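# Stack carton, holed block and timber on arm3's desk

## Task

On the desk beside arm3, complete a three-layer stack: the small sealed carton at the bottom, the wooden block with three little holes in the middle, and the short square timber piece on top. Each piece must rest on one of its long faces, sit roughly centred over the piece below it, and not overhang any edge of the desk. All other objects must remain upright and undisturbed. The attempt fails if any object that started on a top surface ends up lying unheld on the floor or on a shelf board inside furniture the arms work at.

## Robot and tools

Robots. Three i2rt Big YAM arms, arm1, arm2 and arm3, each with a five-finger right hand and a fisheye camera on the wrist. Their feet (base_link) sit in the scene frame at arm1 (-1.060, +0.486, +0.819), arm2 (+0.122, +0.152, +0.920), arm3 (+0.947, -0.621, +0.803), with quaternions wxyz (+0.802, -0.004, -0.007, +0.598), (+0.507, +0.003, +0.000, -0.862) and (+0.916, -0.001, -0.004, +0.400). Each foot faces its own +x. A hand reaches about 1.07 m from the joint1 axis. The target desk is next to arm3, so arm3 is the natural worker; the others can stay idle or help.

Frame. One scene frame in metres, origin on the floor, +z up. The hand point lies 0.045 m ahead of the palm; its local +z runs along the straightened fingers, +y points out of the palm, +x crosses the palm away from the thumb. Reported hand positions can be off, more so at long reach.

move. Takes optional keys arm1, arm2, arm3 (each a separate object for that robot) and cameras. Inside a robot's object:
- joints: a map of joint name to absolute value. Arm joints in radians: joint1_rad -2.879..2.879 (base yaw, positive counter-clockwise from above), joint2_rad 0..3.141 (shoulder), joint3_rad 0..3.019 (elbow), joint4_rad -1.692..1.57 (wrist pitch, positive lifts fingers), joint5_rad -1.57..1.57 (sideways, positive to the arm's right), joint6_rad -2.094..2.094 (roll, positive clockwise seen from behind). Hand keys are unitless -1..1: hand_little, hand_ring, hand_middle, hand_index, hand_thumb_bend (+1 open/straight, -1 closed), hand_thumb_turn (+1 beside the palm, -1 opposite the fingers), plus settings hand_force_limit (-1..1, about 0 to 10 N at the fingertip, 15 N for thumb motors) and hand_speed (-0.96..1).
- target: a list of 7 numbers [x, y, z, qw, qx, qy, qz], an absolute pose of the hand point in the scene frame (metres, unit quaternion), reached along a straight line from the current hand_target. When target is used, joints may contain only the hand_ keys.
- speed: top hand speed in m/s, 0.002 to 4.3, default 0.25; rotation is capped at twice that in rad/s.
- min_time_s: 0.1 to 8 s, the minimum duration of that arm's joint motions.
cameras: names from arm1_cam_wrist, arm2_cam_wrist, arm3_cam_wrist, room_a, room_b, or ["all"]; [] shows none. With no robot keys, move just reports full state and all images.
All parts start together. Hand paths end together, stop after 10 s even if unfinished, and an action never exceeds 15 s. Paths ignore obstacles and other arms, and the hand can lag, drift or overshoot, especially with the arm near straight. A left-out joint may keep driving to an earlier target.

wait: seconds 0 to 10, commands nothing, returns state. zoom_image: camera plus region [x0, y0, x1, y1] in pixels of that camera's newest image (origin top-left, at most 504 by 504). show_instructions: no arguments, shows the reference page. finished_scene: optional scene = 1; final, so only call it when the stack is stable on its own.

Results. "move" lists robots that got motion; "as last shown" means a robot was not commanded and its status reads "not commanded". hand is the measured hand pose, hand_target the pose the current joint targets imply. A hand is done within 1 cm and 2 degrees. "off_target" means resting away from the goal, maybe still pushing. "time_out" is a stop; "on_its_own" shows targets it keeps chasing. "joint command not followed" or "pose unreachable" mean a safety check withheld arm targets (finger targets still run); "not_followed" drops a hand target. Joint velocities "within noise" means the arm is still. hand_stopped_by gives six words for little, ring, middle, index, thumb_bend, thumb_turn: moving, target, force, stalled or fault. *_load_n are fingertip forces in N, positive when pushed open; a lost grip shows as loads near 0. Joint torques follow arm-joint order; numbers 3 and 4 wrap at ±28 N m. A refused move or wait, or a stop during it, cancels the later calls in that reply.

Gripping. A finger motor moves only when its target changes by at least 0.002, halts at the target or at hand_force_limit, then locks. For gentle grasps use hand_speed -0.94 or lower; at -0.8 or faster forces can overshoot. To squeeze harder raise hand_force_limit and send a more closed target; to release send a more open one. With the thumb turned fully in front (thumb_turn -1), the hand wraps objects about 0.035 to 0.065 m thick; thumb tip and index pad can pinch light items up to about 0.08 m. Fingers are about 0.015 m thick and extend 0.06 to 0.07 m past the hand point; a wrist bracket on the little-finger side can collide.

Cautions. Never let two robots press together hard, including closing a hand on another robot's fingers; that ends the scene. Joint-space moves can swing widely. Avoid drops of even a few millimetres, releasing moving parts, slams, hard pushes on fixed or heavy items, and excessive finger loads. Long stretched holds heat motors; at 100 °C an arm drops. Do not knock over other objects or leave anything lying loose on the floor or a shelf.

Each tool is called after "Emit:" by a JSON object that holds its "op" and its "data", one argument or row to a line.

Reference images:

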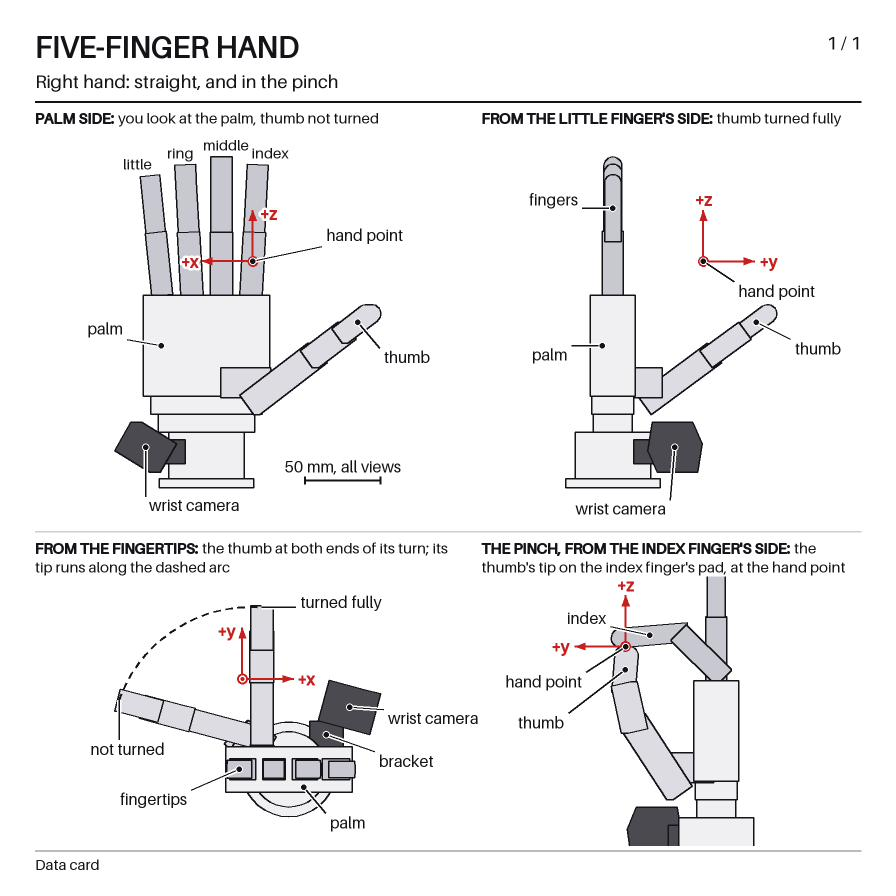

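## Session

Emit:
{"op": "move", "data": {

}}

Scene clock: 0.00 s.
Joint torques (N m): no reading
Motor temperatures (°C): arm1=[26 29 29 33 31 32] | arm2=[29 26 27 30 31 29] | arm3=[27 30 26 30 31 29]
Heat: arm1: hottest joint4_rad 33 °C; arm2: hottest joint5_rad 31 °C; arm3: hottest joint5_rad 31 °C.
Joint velocities: within noise
arm1.joint_positions: joint1_rad=-0.061 joint2_rad=+0.638 joint3_rad=+1.429 joint4_rad=-1.528 joint5_rad=-0.299 joint6_rad=-1.445 hand_little=+1.000 hand_ring=+1.000 hand_middle=+1.000 hand_index=+1.000 hand_thumb_turn=+1.000 hand_thumb_bend=+1.000 hand_force_limit=+0.000 hand_speed=-0.800
arm1.joint_status: not commanded
arm1.hand_stopped_by: target,target,target,target,target,target
arm1.little_load_n: 0.0
arm1.ring_load_n: 0.0
arm1.middle_load_n: 0.0
arm1.index_load_n: 0.0
arm1.thumb_bend_load_n: 0.0
arm1.thumb_turn_load_n: 0.0
arm1.hand: x=-1.0001 y=+0.6790 z=+1.2884 quat_wxyz=(-0.353, +0.738, +0.524, +0.235) (m; scene frame)
arm1.hand_target: x=-1.0002 y=+0.6791 z=+1.2978 quat_wxyz=(-0.359, +0.733, +0.523, +0.244) (m; scene frame)
arm1.hand_status: not commanded
arm2.joint_positions: joint1_rad=-0.715 joint2_rad=+0.627 joint3_rad=+1.329 joint4_rad=-1.302 joint5_rad=+0.006 joint6_rad=-1.191 hand_little=+1.000 hand_ring=+1.000 hand_middle=+1.000 hand_index=+1.000 hand_thumb_turn=+1.000 hand_thumb_bend=+1.000 hand_force_limit=+0.000 hand_speed=-0.800
arm2.joint_status: not commanded
arm2.hand_stopped_by: target,target,target,target,target,target
arm2.little_load_n: 0.0
arm2.ring_load_n: 0.0
arm2.middle_load_n: 0.0
arm2.index_load_n: 0.0
arm2.thumb_bend_load_n: 0.0
arm2.thumb_turn_load_n: 0.5
arm2.hand: x=-0.1207 y=+0.1126 z=+1.3798 quat_wxyz=(+0.435, -0.016, -0.886, +0.163) (m; scene frame)
arm2.hand_target: x=-0.1204 y=+0.1127 z=+1.3896 quat_wxyz=(+0.444, -0.016, -0.880, +0.166) (m; scene frame)
arm2.hand_status: not commanded
arm3.joint_positions: joint1_rad=-0.006 joint2_rad=+0.633 joint3_rad=+1.369 joint4_rad=-1.427 joint5_rad=+0.137 joint6_rad=-1.037 hand_little=+1.000 hand_ring=+1.000 hand_middle=+1.000 hand_index=+1.000 hand_thumb_turn=+1.000 hand_thumb_bend=+1.000 hand_force_limit=+0.000 hand_speed=-0.800
arm3.joint_status: not commanded
arm3.hand_stopped_by: target,target,target,target,target,target
arm3.little_load_n: 0.0
arm3.ring_load_n: 0.0
arm3.middle_load_n: 0.0
arm3.index_load_n: 0.0
arm3.thumb_bend_load_n: 0.0
arm3.thumb_turn_load_n: 0.0
arm3.hand: x=+1.1295 y=-0.5147 z=+1.2595 quat_wxyz=(-0.217, +0.896, +0.099, +0.374) (m; scene frame)
arm3.hand_target: x=+1.1294 y=-0.5147 z=+1.2690 quat_wxyz=(-0.224, +0.891, +0.098, +0.382) (m; scene frame)
arm3.hand_status: not commanded
pictures: arm1_cam_wrist, arm2_cam_wrist, arm3_cam_wrist, room_a, room_b

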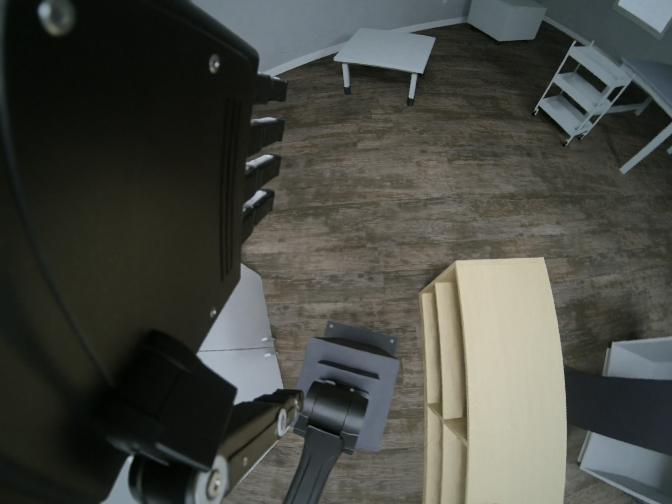

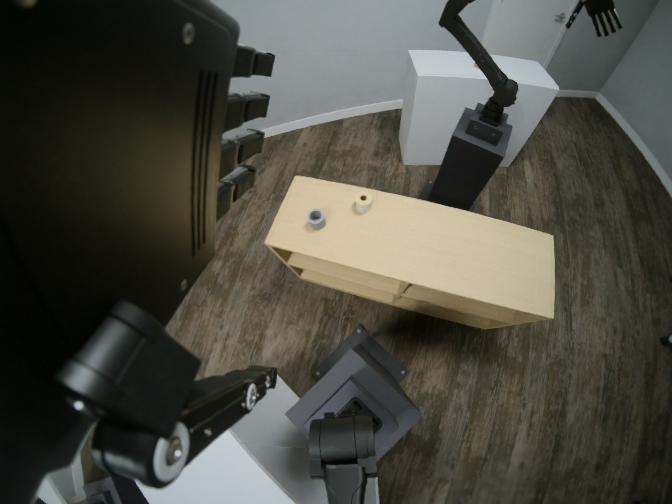

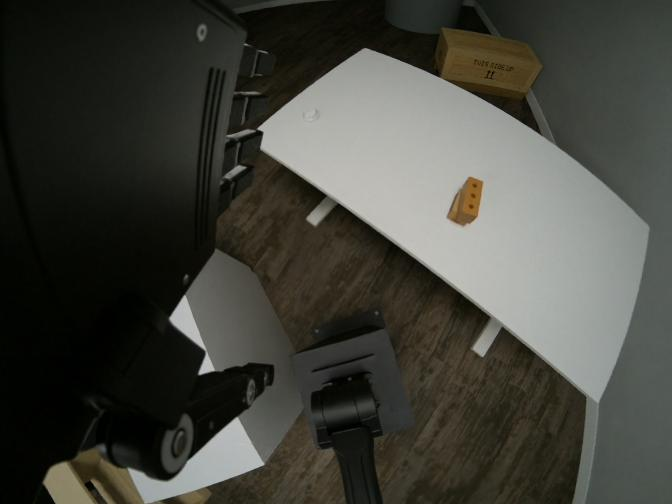

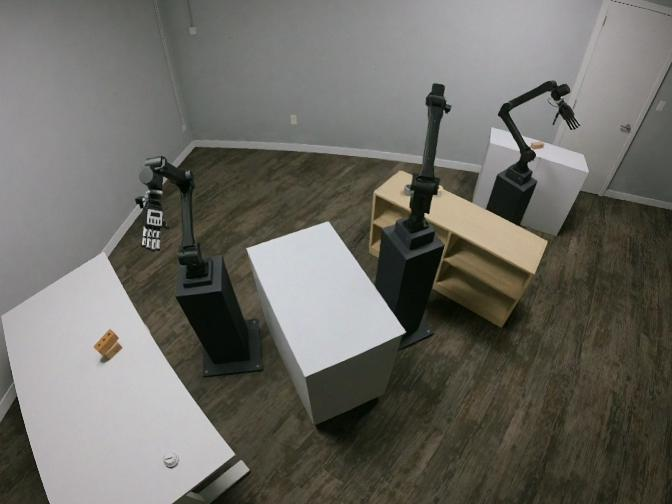

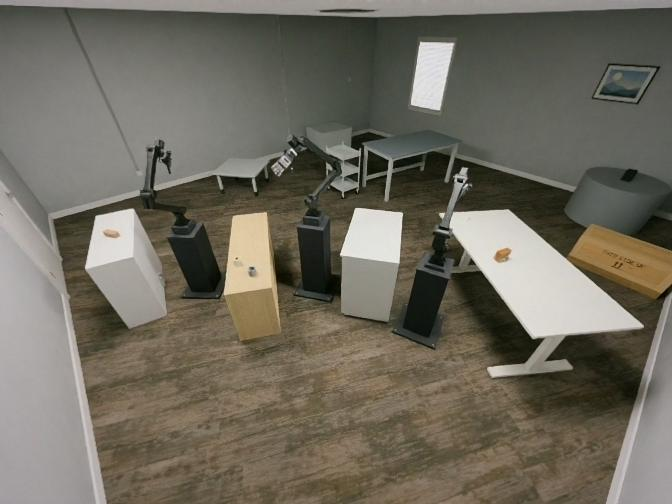

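Emit:
{"op": "zoom_image", "data": {
  "camera": "arm3_cam_wrist",
  "region": [400, 140, 540, 260]
}}

Emit:
{"op": "zoom_image", "data": {
  "camera": "room_a",
  "region": [60, 290, 180, 390]
}}

Emit:
{"op": "zoom_image", "data": {
  "camera": "room_a",
  "region": [490, 110, 610, 200]
}}

Emit:
{"op": "zoom_image", "data": {
  "camera": "room_b",
  "region": [460, 220, 560, 290]
}}

Emit:
{"op": "zoom_image", "data": {
  "camera": "room_b",
  "region": [80, 200, 180, 280]
}}

Emit:
{"op": "zoom_image", "data": {
  "camera": "room_b",
  "region": [210, 210, 310, 330]
}}

Scaled by 3.600 from the camera's image (finer frame: 960x720).

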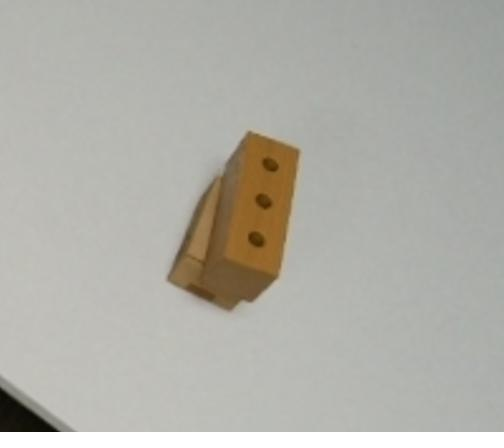

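Scaled by 4.200 from the camera's image (finer frame: 960x720).

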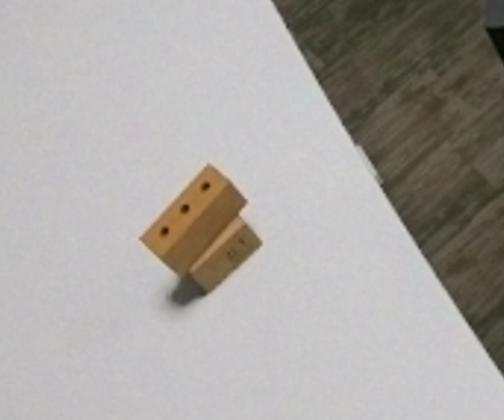

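Scaled by 4.200 from the camera's image (finer frame: 960x720).

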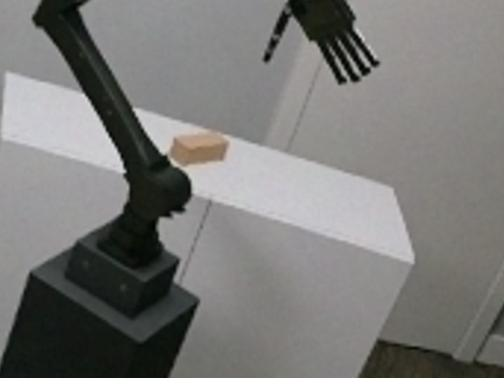

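Scaled by 5.040 from the camera's image (finer frame: 960x720).

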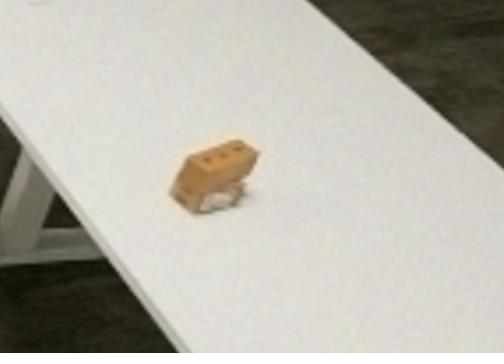

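Scaled by 5.040 from the camera's image (finer frame: 960x720).

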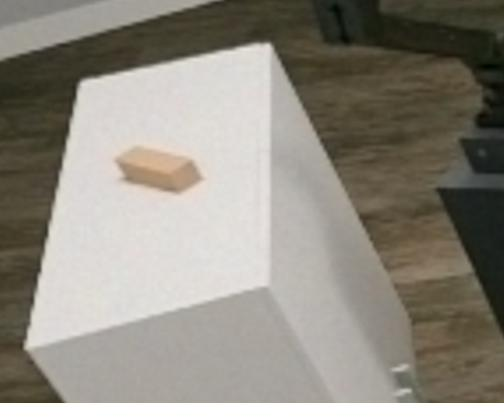

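Scaled by 4.200 from the camera's image (finer frame: 960x720).

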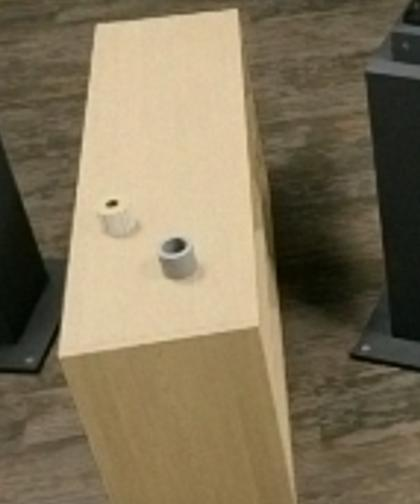

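Emit:
{"op": "move", "data": {
  "arm1": {"joints": {"joint1_rad": 1.8, "joint2_rad": 1.0, "joint3_rad": 1.5, "joint4_rad": -0.9, "joint5_rad": 0, "joint6_rad": 0}, "min_time_s": 3},
  "arm3": {"joints": {"joint1_rad": -0.93, "joint2_rad": 1.0, "joint3_rad": 1.5, "joint4_rad": -0.9, "joint5_rad": 0, "joint6_rad": 0}, "min_time_s": 3},
  "cameras": ["all"]
}}

Scene clock: 7.50 s.
Joint torques (N m): arm1=[0.26 -3.84 11.75 2.86 0.06 0.16] | arm2=[-0.56 1.96 8.84 2 0.04 0.01] | arm3=[-0.67 -2.2 13.98 3.18 -0.09 0.13]
Motor temperatures (°C): arm1=[26 29 31 34 31 32] | arm2=[29 26 28 30 31 29] | arm3=[27 30 28 30 31 29]
Heat: arm1: hottest joint4_rad 34 °C; arm2: hottest joint5_rad 31 °C; arm3: hottest joint5_rad 31 °C.
move: arm1 done; arm3 done
Joint velocities: within noise
arm1.joint_positions: joint1_rad=+1.791 joint2_rad=+0.994 joint3_rad=+1.448 joint4_rad=-0.920 joint5_rad=-0.003 joint6_rad=-0.014 hand_little=+1.000 hand_ring=+1.000 hand_middle=+1.000 hand_index=+1.000 hand_thumb_turn=+1.000 hand_thumb_bend=+1.000 hand_force_limit=+0.000 hand_speed=-0.800
arm1.joint_status: all done
arm1.hand_stopped_by: target,target,target,target,target,target
arm1.little_load_n: 0.0
arm1.ring_load_n: 0.0
arm1.middle_load_n: 0.0
arm1.index_load_n: 0.0
arm1.thumb_bend_load_n: 0.0
arm1.thumb_turn_load_n: 0.0
arm1.hand: x=-1.4965 y=+0.4844 z=+1.2891 quat_wxyz=(-0.381, +0.620, +0.590, -0.350)
arm1.hand_target: x=-1.5022 y=+0.4806 z=+1.3204 quat_wxyz=(-0.398, +0.609, +0.575, -0.373)
arm1.hand_status: not commanded
arm2: as last shown
arm2.thumb_turn_load_n: 0.0
arm3.joint_positions: joint1_rad=-0.924 joint2_rad=+0.996 joint3_rad=+1.445 joint4_rad=-0.920 joint5_rad=+0.004 joint6_rad=-0.013 hand_little=+1.000 hand_ring=+1.000 hand_middle=+1.000 hand_index=+1.000 hand_thumb_turn=+1.000 hand_thumb_bend=+1.000 hand_force_limit=+0.000 hand_speed=-0.800
arm3.joint_status: all done
arm3.hand_stopped_by: target,target,target,target,target,target
arm3.little_load_n: 0.0
arm3.ring_load_n: 0.0
arm3.middle_load_n: 0.0
arm3.index_load_n: 0.0
arm3.thumb_bend_load_n: 0.0
arm3.thumb_turn_load_n: 0.0
arm3.hand: x=+1.3727 y=-0.6355 z=+1.2814 quat_wxyz=(-0.350, +0.574, -0.628, +0.393)
arm3.hand_target: x=+1.3771 y=-0.6373 z=+1.3152 quat_wxyz=(-0.372, +0.555, -0.619, +0.413)
arm3.hand_status: not commanded
pictures: arm1_cam_wrist, arm2_cam_wrist, arm3_cam_wrist, room_a, room_b
arm1_cam_wrist: T_world_to_cam=[[0.44516, 0.20638, -0.87135, 1.69748], [0.47815, -0.87752, 0.03644, 1.09588], [-0.75711, -0.43285, -0.48931, -0.17761]] pos_world=[-1.41411, 0.53445, 1.35225]
arm3_cam_wrist: T_world_to_cam=[[-0.45439, -0.26204, -0.85139, 1.54703], [-0.5462, 0.83697, 0.03391, 1.22643], [0.7037, 0.48044, -0.52344, 0.12164]] pos_world=[1.28725, -0.67953, 1.33921]

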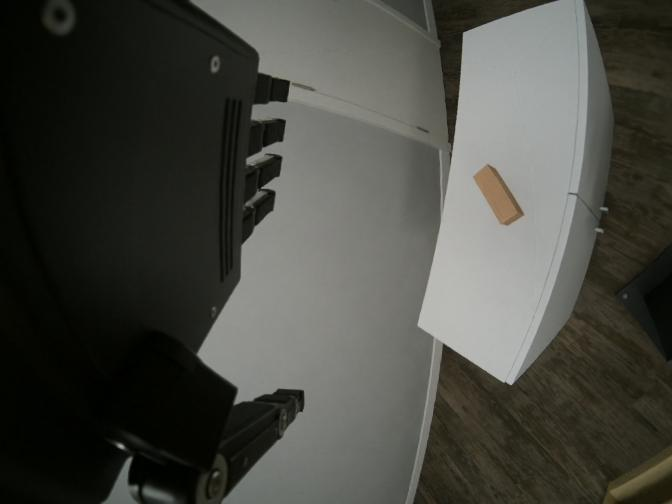

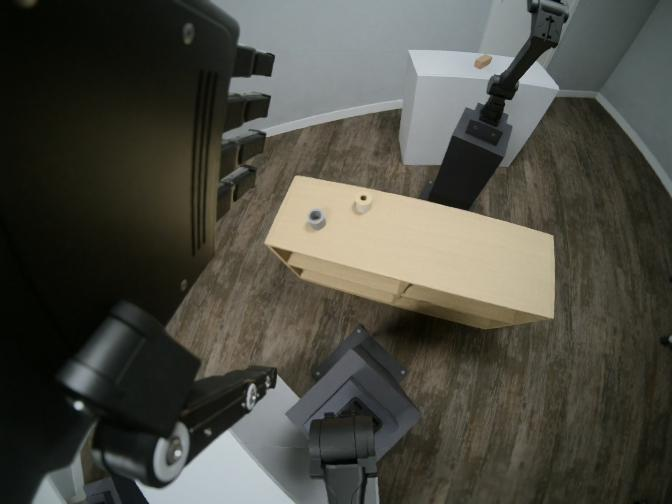

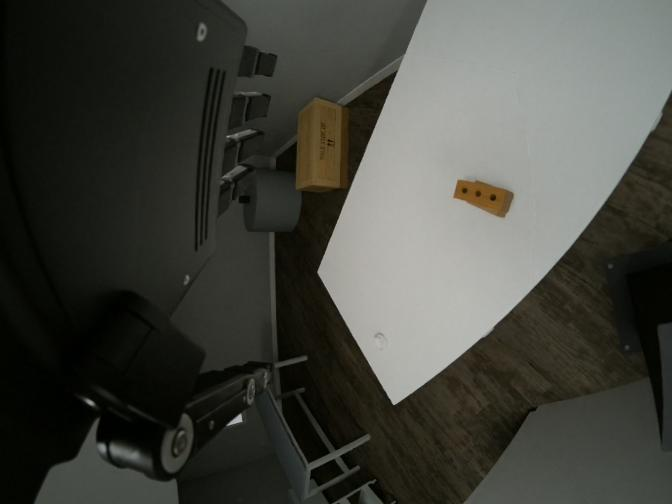

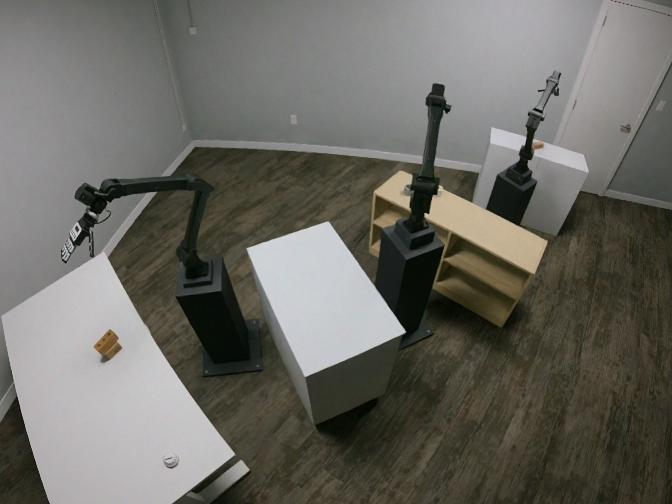

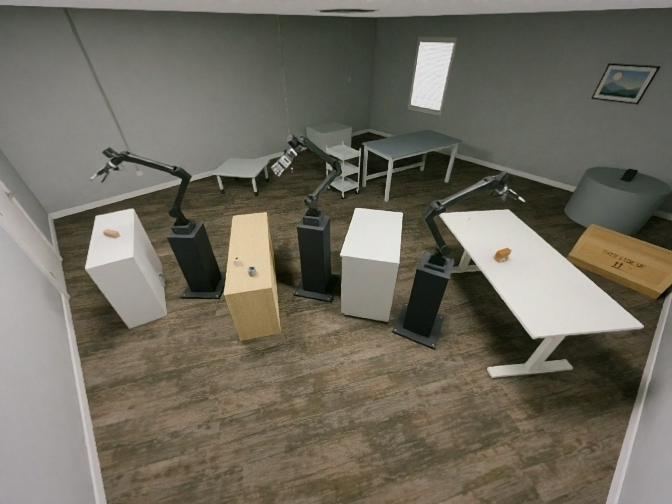

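Emit:
{"op": "zoom_image", "data": {
  "camera": "arm3_cam_wrist",
  "region": [420, 150, 540, 250]
}}

Emit:
{"op": "zoom_image", "data": {
  "camera": "arm1_cam_wrist",
  "region": [440, 140, 560, 250]
}}

Emit:
{"op": "zoom_image", "data": {
  "camera": "room_a",
  "region": [360, 110, 600, 290]
}}

Emit:
{"op": "zoom_image", "data": {
  "camera": "arm2_cam_wrist",
  "region": [260, 150, 580, 350]
}}

Scaled by 4.200 from the camera's image (finer frame: 960x720).

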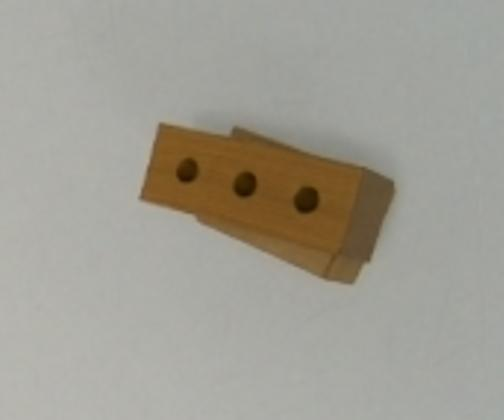

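Scaled by 4.200 from the camera's image (finer frame: 960x720).

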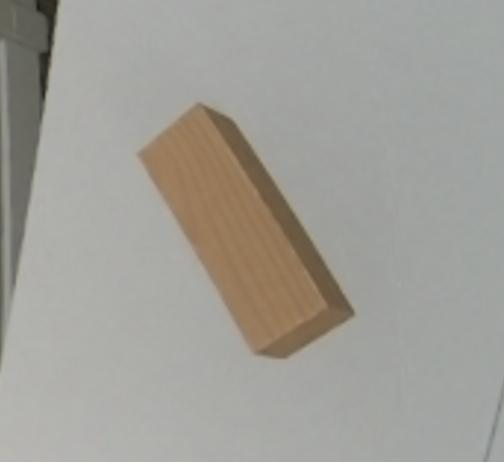

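Scaled by 2.100 from the camera's image (finer frame: 960x720).

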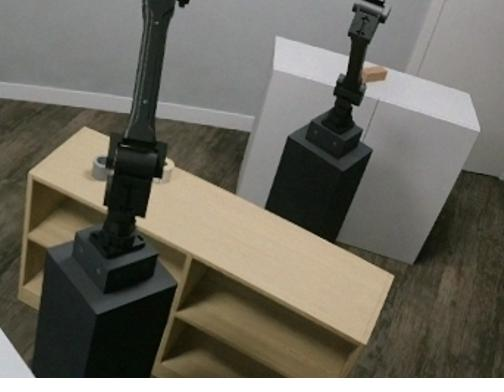

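Scaled by 1.575 from the camera's image (finer frame: 960x720).

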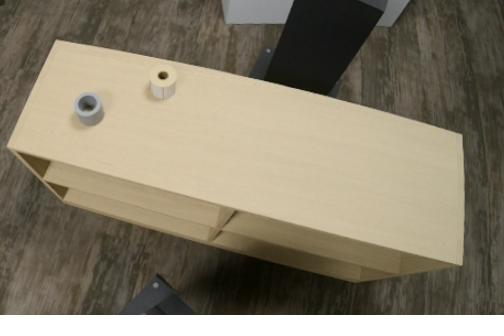

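Emit:
{"op": "move", "data": {
  "arm1": {"target": [-1.752, 0.477, 1.12, 0.2819, -0.6806, -0.6248, 0.2588]},
  "arm3": {"target": [1.593, -0.6385, 1.15, 0.2546, -0.6146, 0.6898, -0.2857]},
  "cameras": ["arm1_cam_wrist", "arm3_cam_wrist"]
}}

Scene clock: 10.33 s.
Joint torques (N m): arm1=[0.56 -17.26 12.11 1.31 0.06 0.18] | arm2=[-0.85 2.02 8.76 2.02 0.04 0.02] | arm3=[0.91 -12.92 14.43 1.39 0.13 0.16]
Motor temperatures (°C): arm1=[26 29 32 34 31 32] | arm2=[29 26 28 30 31 29] | arm3=[27 30 29 30 31 29]
Heat: arm1: hottest joint4_rad 34 °C; arm2: hottest joint5_rad 31 °C; arm3: hottest joint5_rad 31 °C.
move: arm1 off_target; arm3 off_target
Joint velocities: within noise
arm1.joint_positions: joint1_rad=+1.822 joint2_rad=+1.752 joint3_rad=+1.825 joint4_rad=-0.893 joint5_rad=+0.037 joint6_rad=+0.033 hand_little=+1.000 hand_ring=+1.000 hand_middle=+1.000 hand_index=+1.000 hand_thumb_turn=+1.000 hand_thumb_bend=+1.000 hand_force_limit=+0.000 hand_speed=-0.800
arm1.joint_status: not commanded
arm1.hand_stopped_by: target,target,target,target,target,target
arm1.little_load_n: 0.0
arm1.ring_load_n: 0.0
arm1.middle_load_n: 0.0
arm1.index_load_n: 0.0
arm1.thumb_bend_load_n: 0.0
arm1.thumb_turn_load_n: 0.0
arm1.hand: x=-1.7431 y=+0.4865 z=+1.0883 quat_wxyz=(-0.268, +0.687, +0.632, -0.240)
arm1.hand_target: x=-1.7506 y=+0.4770 z=+1.1200 quat_wxyz=(-0.282, +0.680, +0.625, -0.259)
arm1.hand_status: off_target (0.034 m and 2.9 deg from the pose sent, 0.306 m and 17.4 deg at the start)
arm2: as last shown
arm3.joint_positions: joint1_rad=-0.900 joint2_rad=+1.672 joint3_rad=+1.807 joint4_rad=-0.978 joint5_rad=+0.032 joint6_rad=+0.021 hand_little=+1.000 hand_ring=+1.000 hand_middle=+1.000 hand_index=+1.000 hand_thumb_turn=+1.000 hand_thumb_bend=+1.000 hand_force_limit=+0.000 hand_speed=-0.800
arm3.joint_status: not commanded
arm3.hand_stopped_by: target,target,target,target,target,target
arm3.little_load_n: 0.0
arm3.ring_load_n: 0.0
arm3.middle_load_n: 0.0
arm3.index_load_n: 0.0
arm3.thumb_bend_load_n: 0.0
arm3.thumb_turn_load_n: 0.0
arm3.hand: x=+1.5856 y=-0.6451 z=+1.1190 quat_wxyz=(-0.237, +0.622, -0.695, +0.271)
arm3.hand_target: x=+1.5916 y=-0.6384 z=+1.1499 quat_wxyz=(-0.255, +0.614, -0.690, +0.286)
arm3.hand_status: off_target (0.033 m and 2.9 deg from the pose sent, 0.257 m and 18.5 deg at the start)
arm1_cam_wrist: T_world_to_cam=[[0.72465, 0.16349, -0.66944, 1.92023], [0.40425, -0.8876, 0.22082, 0.89848], [-0.55809, -0.43064, -0.70929, 0.12359]] pos_world=[-1.68573, 0.53677, 1.17474]
arm3_cam_wrist: T_world_to_cam=[[-0.73726, -0.21761, -0.6396, 1.74308], [-0.47416, 0.84105, 0.26041, 0.99124], [0.48127, 0.49527, -0.72325, 0.47737]] pos_world=[1.52537, -0.6908, 1.20201]

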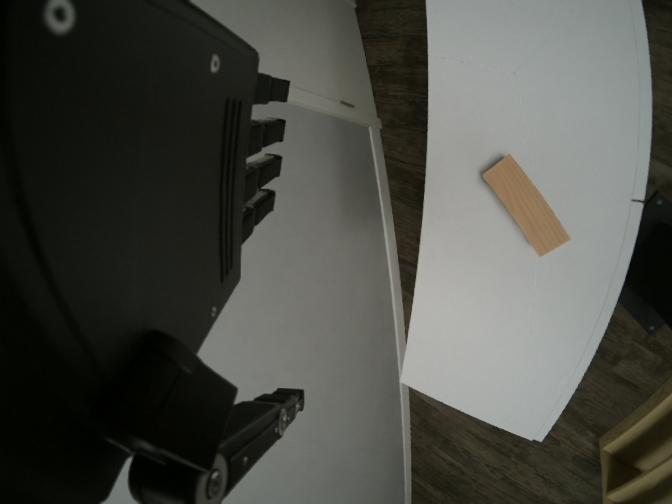

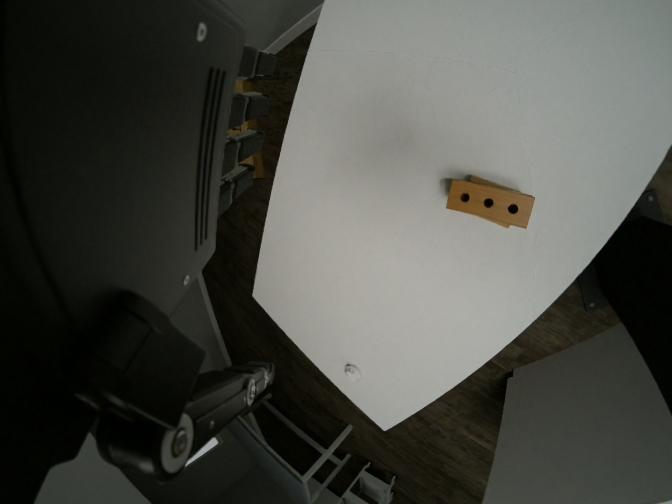

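Emit:
{"op": "zoom_image", "data": {
  "camera": "arm3_cam_wrist",
  "region": [430, 150, 550, 250]
}}

Emit:
{"op": "zoom_image", "data": {
  "camera": "arm1_cam_wrist",
  "region": [460, 130, 600, 270]
}}

Emit:
{"op": "zoom_image", "data": {
  "camera": "arm3_cam_wrist",
  "region": [200, 0, 672, 450]
}}

Scaled by 4.200 from the camera's image (finer frame: 960x720).

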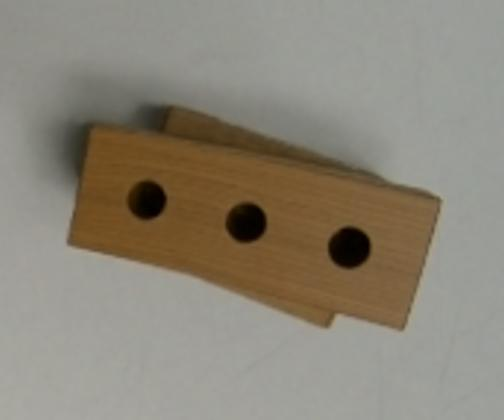

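Scaled by 3.600 from the camera's image (finer frame: 960x720).

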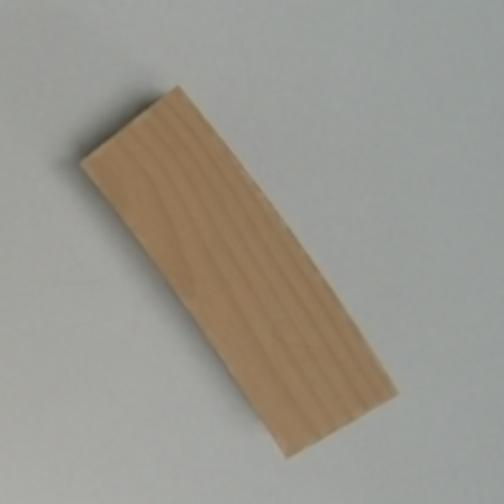

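Scaled by 1.068 from the camera's image (finer frame: 960x720).

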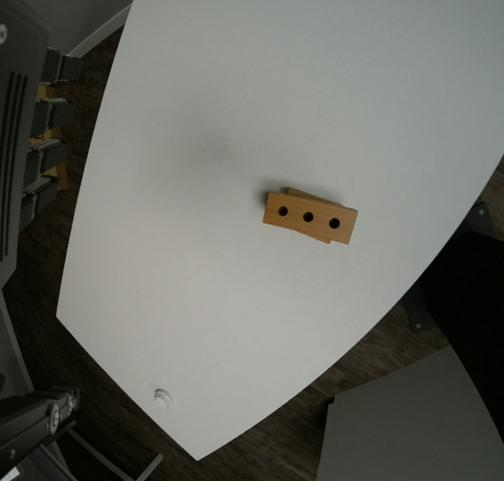

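Emit:
{"op": "move", "data": {
  "arm1": {"target": [-1.669, 0.4975, 0.95, 0.1475, -0.2554, -0.8275, 0.4778], "joints": {"hand_thumb_turn": -1}},
  "cameras": ["arm1_cam_wrist", "room_b", "room_a"]
}}

Scene clock: 18.83 s.
Joint torques (N m): arm1=[-1.79 -15.03 8.9 0.94 -0.87 -0.09] | arm2=[-0.85 1.55 8.87 2.1 0.01 -0.01] | arm3=[0.85 -12.57 14.31 1.32 0.24 0.07]
Motor temperatures (°C): arm1=[26 29 34 34 31 32] | arm2=[29 26 29 30 31 29] | arm3=[27 31 30 30 31 29]
Heat: arm1: hottest joint3_rad 34 °C; arm2: hottest joint5_rad 31 °C; arm3: hottest joint2_rad 31 °C.
move: arm1 done
Joint velocities: within noise
arm1.joint_positions: joint1_rad=+1.619 joint2_rad=+1.786 joint3_rad=+1.425 joint4_rad=-0.658 joint5_rad=-0.955 joint6_rad=-0.927 hand_little=+1.000 hand_ring=+1.000 hand_middle=+1.000 hand_index=+1.000 hand_thumb_turn=-1.000 hand_thumb_bend=+1.000 hand_force_limit=+0.000 hand_speed=-0.800
arm1.joint_status: all done
arm1.hand_stopped_by: target,target,target,target,target,target
arm1.little_load_n: 0.0
arm1.ring_load_n: 0.0
arm1.middle_load_n: 0.0
arm1.index_load_n: 0.0
arm1.thumb_bend_load_n: 0.0
arm1.thumb_turn_load_n: 0.0
arm1.hand: x=-1.6637 y=+0.4889 z=+0.9484 quat_wxyz=(-0.142, +0.256, +0.828, -0.478)
arm1.hand_target: x=-1.6688 y=+0.4974 z=+0.9501 quat_wxyz=(-0.148, +0.255, +0.827, -0.478)
arm1.hand_status: done (0.010 m and 0.6 deg from the pose sent, 0.157 m and 63.1 deg at the start)
arm2, arm3: as last shown
arm3.little_load_n: -0.5
pictures: arm1_cam_wrist, room_a, room_b
arm1_cam_wrist: T_world_to_cam=[[0.08819, 0.50747, -0.85715, 0.71959], [0.99607, -0.03824, 0.07984, 1.60239], [0.00774, -0.86082, -0.50884, 1.0313]] pos_world=[-1.66754, 0.58388, 1.01363]

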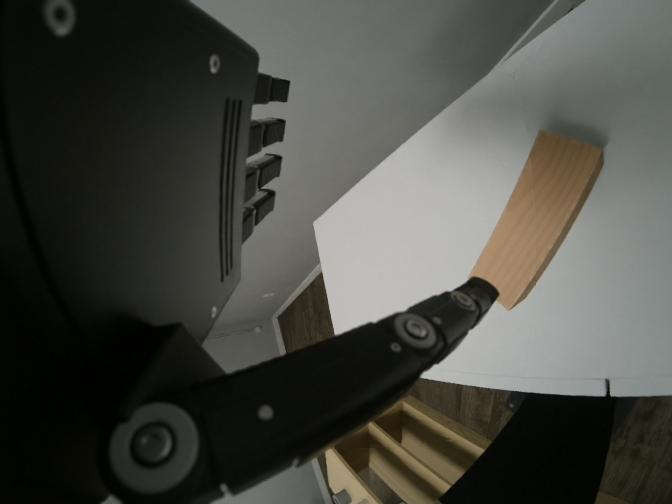

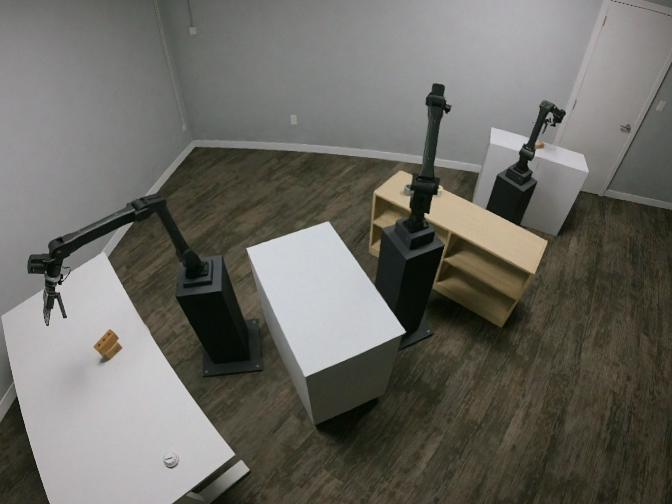

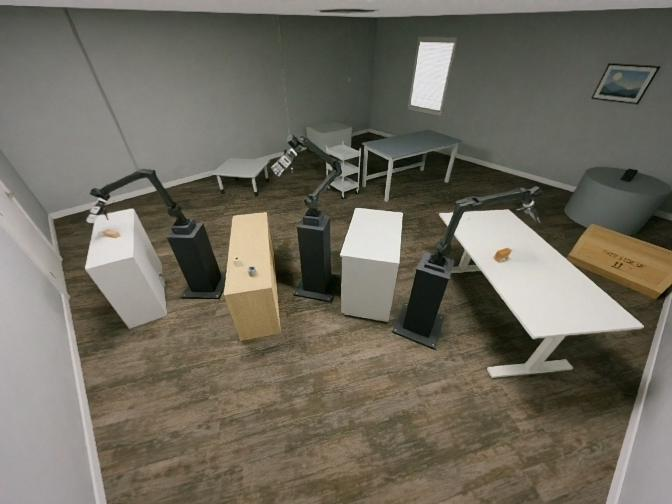

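Emit:
{"op": "zoom_image", "data": {
  "camera": "arm1_cam_wrist",
  "region": [440, 110, 640, 330]
}}

Scaled by 2.291 from the camera's image (finer frame: 960x720).

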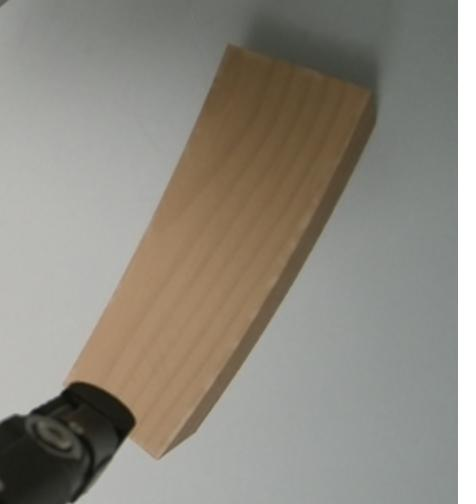

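Emit:
{"op": "move", "data": {
  "arm1": {"target": [-1.672, 0.518, 0.862, 0.1475, -0.2554, -0.8275, 0.4778], "speed": 0.15},
  "cameras": ["arm1_cam_wrist"]
}}

Emit:
{"op": "zoom_image", "data": {
  "camera": "arm1_cam_wrist",
  "region": [400, 60, 672, 360]
}}

Scene clock: 20.70 s.
Joint torques (N m): arm1=[-2.02 -16.79 7.12 1.8 -0.89 -0.1] | arm2=[-0.79 1.67 8.83 1.91 0.03 0] | arm3=[1.49 -12.92 14.38 1.35 0.19 0.09]
Motor temperatures (°C): arm1=[26 29 34 34 31 32] | arm2=[29 26 29 30 31 29] | arm3=[27 31 30 30 31 29]
Heat: arm1: hottest joint3_rad 34 °C; arm2: hottest joint5_rad 31 °C; arm3: hottest joint2_rad 31 °C.
move: arm1 done
Joint velocities: within noise
arm1.joint_positions: joint1_rad=+1.587 joint2_rad=+1.922 joint3_rad=+1.380 joint4_rad=-0.535 joint5_rad=-0.971 joint6_rad=-0.976 hand_little=+1.000 hand_ring=+1.000 hand_middle=+1.000 hand_index=+1.000 hand_thumb_turn=-1.000 hand_thumb_bend=+1.000 hand_force_limit=+0.000 hand_speed=-0.800
arm1.joint_status: not commanded
arm1.hand_stopped_by: target,target,target,target,target,target
arm1.little_load_n: -0.5
arm1.ring_load_n: 0.0
arm1.middle_load_n: 0.0
arm1.index_load_n: 0.0
arm1.thumb_bend_load_n: 0.0
arm1.thumb_turn_load_n: 0.0
arm1.hand: x=-1.6674 y=+0.5093 z=+0.8607 quat_wxyz=(-0.134, +0.261, +0.828, -0.478)
arm1.hand_target: x=-1.6719 y=+0.5181 z=+0.8621 quat_wxyz=(-0.147, +0.255, +0.828, -0.478)
arm1.hand_status: done (0.010 m and 1.7 deg from the pose sent, 0.091 m and 0.6 deg at the start)
arm2, arm3: as last shown
arm2.index_load_n: -0.5
arm3.little_load_n: 0.0
arm1_cam_wrist: T_world_to_cam=[[0.10354, 0.5034, -0.85783, 0.66265], [0.99448, -0.03768, 0.09792, 1.59542], [0.01697, -0.86323, -0.50452, 1.01705]] pos_world=[-1.67248, 0.60449, 0.92533]

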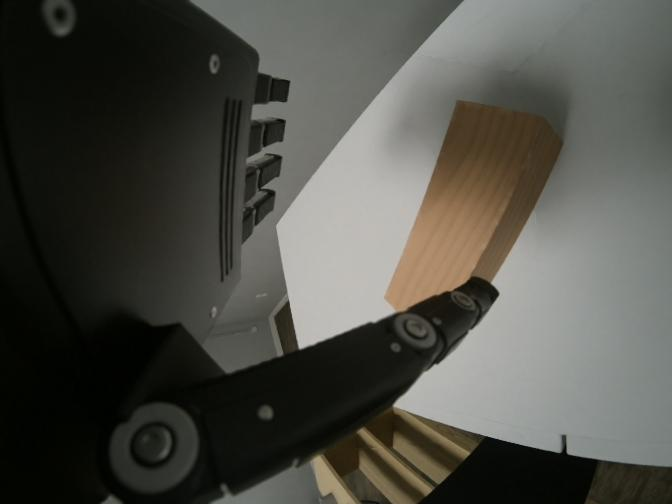

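Scaled by 1.680 from the camera's image (finer frame: 960x720).

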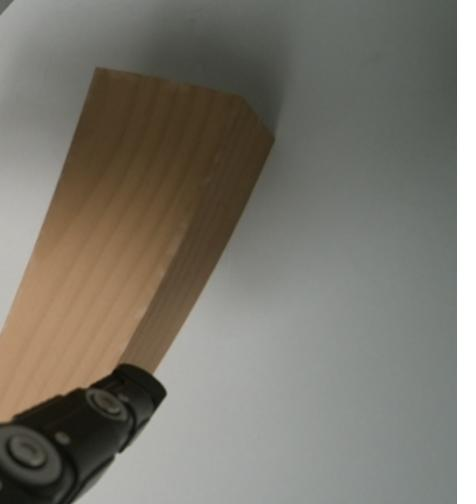

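Emit:
{"op": "move", "data": {
  "arm1": {"target": [-1.672, 0.5206, 0.799, 0.151, -0.2535, -0.8265, 0.4795], "speed": 0.1},
  "cameras": ["arm1_cam_wrist"]
}}

Emit:
{"op": "zoom_image", "data": {
  "camera": "arm1_cam_wrist",
  "region": [200, 0, 672, 504]
}}

Scene clock: 22.53 s.
Joint torques (N m): arm1=[-2.02 -16.73 6.32 1.8 -0.89 -0.08] | arm2=[-0.56 1.55 8.83 2 0.03 0] | arm3=[0.21 -12.86 14.52 1.47 0.23 0.13]
Motor temperatures (°C): arm1=[26 30 34 34 31 32] | arm2=[29 26 30 30 31 29] | arm3=[27 31 31 30 31 29]
Heat: arm1: hottest joint3_rad 34 °C; arm2: hottest joint5_rad 31 °C; arm3: hottest joint2_rad 31 °C.
move: arm1 off_target
Joint velocities: within noise
arm1.joint_positions: joint1_rad=+1.585 joint2_rad=+2.012 joint3_rad=+1.337 joint4_rad=-0.390 joint5_rad=-0.976 joint6_rad=-0.980 hand_little=+1.000 hand_ring=+1.000 hand_middle=+1.000 hand_index=+1.000 hand_thumb_turn=-1.000 hand_thumb_bend=+1.000 hand_force_limit=+0.000 hand_speed=-0.800
arm1.joint_status: not commanded
arm1.hand_stopped_by: target,target,target,target,target,target
arm1.little_load_n: -0.5
arm1.ring_load_n: 0.0
arm1.middle_load_n: 0.0
arm1.index_load_n: 0.0
arm1.thumb_bend_load_n: 0.0
arm1.thumb_turn_load_n: 0.0
arm1.hand: x=-1.6692 y=+0.5108 z=+0.8016 quat_wxyz=(-0.141, +0.256, +0.827, -0.480)
arm1.hand_target: x=-1.6719 y=+0.5207 z=+0.7992 quat_wxyz=(-0.151, +0.253, +0.827, -0.479)
arm1.hand_status: off_target (0.011 m and 1.2 deg from the pose sent, 0.063 m and 2.1 deg at the start)
arm2, arm3: as last shown
arm2.index_load_n: 0.0
arm1_cam_wrist: T_world_to_cam=[[0.08769, 0.50446, -0.85897, 0.58529], [0.99609, -0.03494, 0.08117, 1.61775], [0.01094, -0.86273, -0.50555, 0.97913]] pos_world=[-1.67345, 0.60599, 0.86642]

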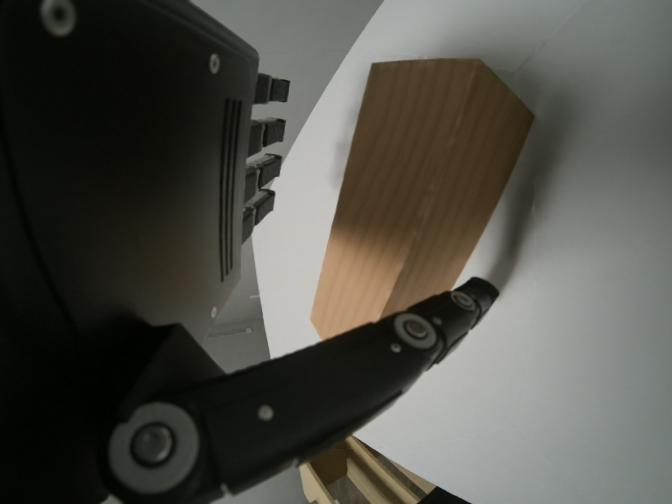

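Scaled by 1.000.

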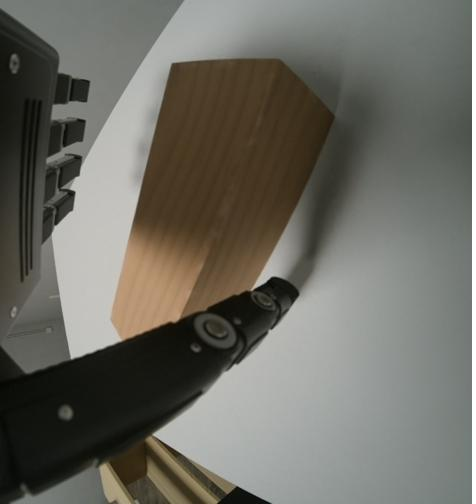

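Emit:
{"op": "move", "data": {
  "arm1": {"joints": {"hand_index": 0.2, "hand_middle": 0.2}},
  "cameras": ["arm1_cam_wrist"]
}}

Scene clock: 24.57 s.
Joint torques (N m): arm1=[-2.14 -16.85 6.39 1.8 -0.89 -0.09] | arm2=[-1.26 1.38 8.75 1.95 0.02 -0.01] | arm3=[0.56 -12.69 14.37 1.4 0.22 0.07]
Motor temperatures (°C): arm1=[26 30 34 34 31 32] | arm2=[29 26 30 30 31 29] | arm3=[27 31 31 30 30 29]
Heat: arm1: hottest joint3_rad 34 °C; arm2: hottest joint5_rad 31 °C; arm3: hottest joint2_rad 31 °C.
move: arm1 done
Joint velocities: within noise
arm1.joint_positions: joint1_rad=+1.585 joint2_rad=+2.012 joint3_rad=+1.337 joint4_rad=-0.390 joint5_rad=-0.976 joint6_rad=-0.980 hand_little=+1.000 hand_ring=+1.000 hand_middle=+0.200 hand_index=+0.200 hand_thumb_turn=-1.000 hand_thumb_bend=+1.000 hand_force_limit=+0.000 hand_speed=-0.800
arm1.joint_status: all done
arm1.hand_stopped_by: target,target,target,target,target,target
arm1.little_load_n: 0.0
arm1.ring_load_n: 0.0
arm1.middle_load_n: 0.0
arm1.index_load_n: 0.0
arm1.thumb_bend_load_n: 0.0
arm1.thumb_turn_load_n: 0.0
arm1.hand: x=-1.6692 y=+0.5108 z=+0.8016 quat_wxyz=(-0.141, +0.256, +0.827, -0.480)
arm1.hand_target: x=-1.6719 y=+0.5207 z=+0.7992 quat_wxyz=(-0.151, +0.253, +0.827, -0.479)
arm1.hand_status: not commanded
arm2, arm3: as last shown
arm3.middle_load_n: -0.5
arm1_cam_wrist: T_world_to_cam=[[0.08769, 0.50446, -0.85897, 0.58529], [0.99609, -0.03494, 0.08117, 1.61775], [0.01094, -0.86273, -0.50555, 0.97913]] pos_world=[-1.67345, 0.60599, 0.86642]

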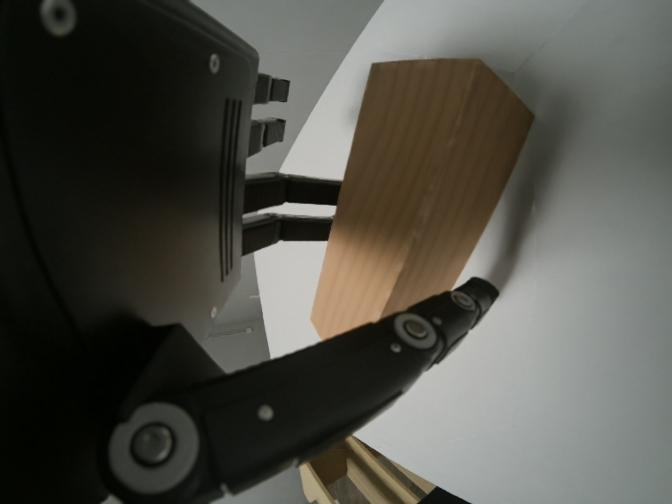

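Emit:
{"op": "move", "data": {
  "arm1": {"joints": {"hand_index": -0.4, "hand_middle": -0.4, "hand_thumb_bend": 0.1, "hand_speed": -0.93, "hand_force_limit": -0.3}},
  "cameras": ["arm1_cam_wrist"]
}}

Scene clock: 28.53 s.
Joint torques (N m): arm1=[-2.08 -16.85 6.38 1.87 -0.86 -0.09] | arm2=[-0.67 1.96 8.75 2.07 0.01 -0.02] | arm3=[1.03 -12.81 14.23 1.44 0.21 0.08]
Motor temperatures (°C): arm1=[26 30 34 34 31 32] | arm2=[29 26 30 30 31 29] | arm3=[27 32 32 30 30 29]
Heat: arm1: hottest joint3_rad 34 °C; arm2: hottest joint5_rad 31 °C; arm3: hottest joint2_rad 32 °C.
move: arm1 off_target
Joint velocities: within noise
arm1.joint_positions: joint1_rad=+1.585 joint2_rad=+2.012 joint3_rad=+1.337 joint4_rad=-0.390 joint5_rad=-0.977 joint6_rad=-0.980 hand_little=+1.000 hand_ring=+1.000 hand_middle=-0.067 hand_index=-0.094 hand_thumb_turn=-1.000 hand_thumb_bend=+0.865 hand_force_limit=-0.300 hand_speed=-0.930
arm1.joint_status: hand_middle off_target (ended at -0.067, target -0.400); hand_index off_target (ended at -0.094, target -0.400); hand_thumb_bend off_target (ended at +0.865, target +0.100); the others done
arm1.hand_stopped_by: target,target,force,force,force,target
arm1.little_load_n: 0.0
arm1.ring_load_n: 0.0
arm1.middle_load_n: 2.5
arm1.index_load_n: 3.5
arm1.thumb_bend_load_n: 7.5
arm1.thumb_turn_load_n: 0.0
arm1.hand: x=-1.6692 y=+0.5107 z=+0.8016 quat_wxyz=(-0.141, +0.256, +0.827, -0.480)
arm1.hand_target: x=-1.6719 y=+0.5207 z=+0.7992 quat_wxyz=(-0.151, +0.253, +0.827, -0.479)
arm1.hand_status: not commanded
arm2, arm3: as last shown
arm3.middle_load_n: 0.0
arm3.thumb_bend_load_n: -0.5
arm3.thumb_turn_load_n: -0.5
arm1_cam_wrist: T_world_to_cam=[[0.08732, 0.50399, -0.85928, 0.58526], [0.99612, -0.03453, 0.08097, 1.61773], [0.01114, -0.86302, -0.50505, 0.97912]] pos_world=[-1.67345, 0.60589, 0.86642]

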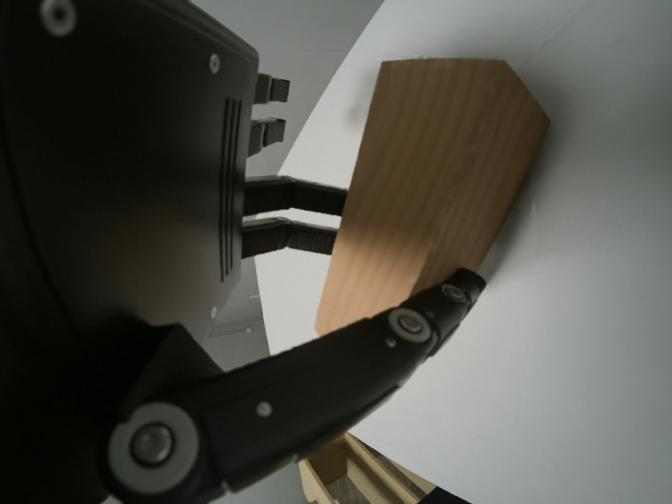

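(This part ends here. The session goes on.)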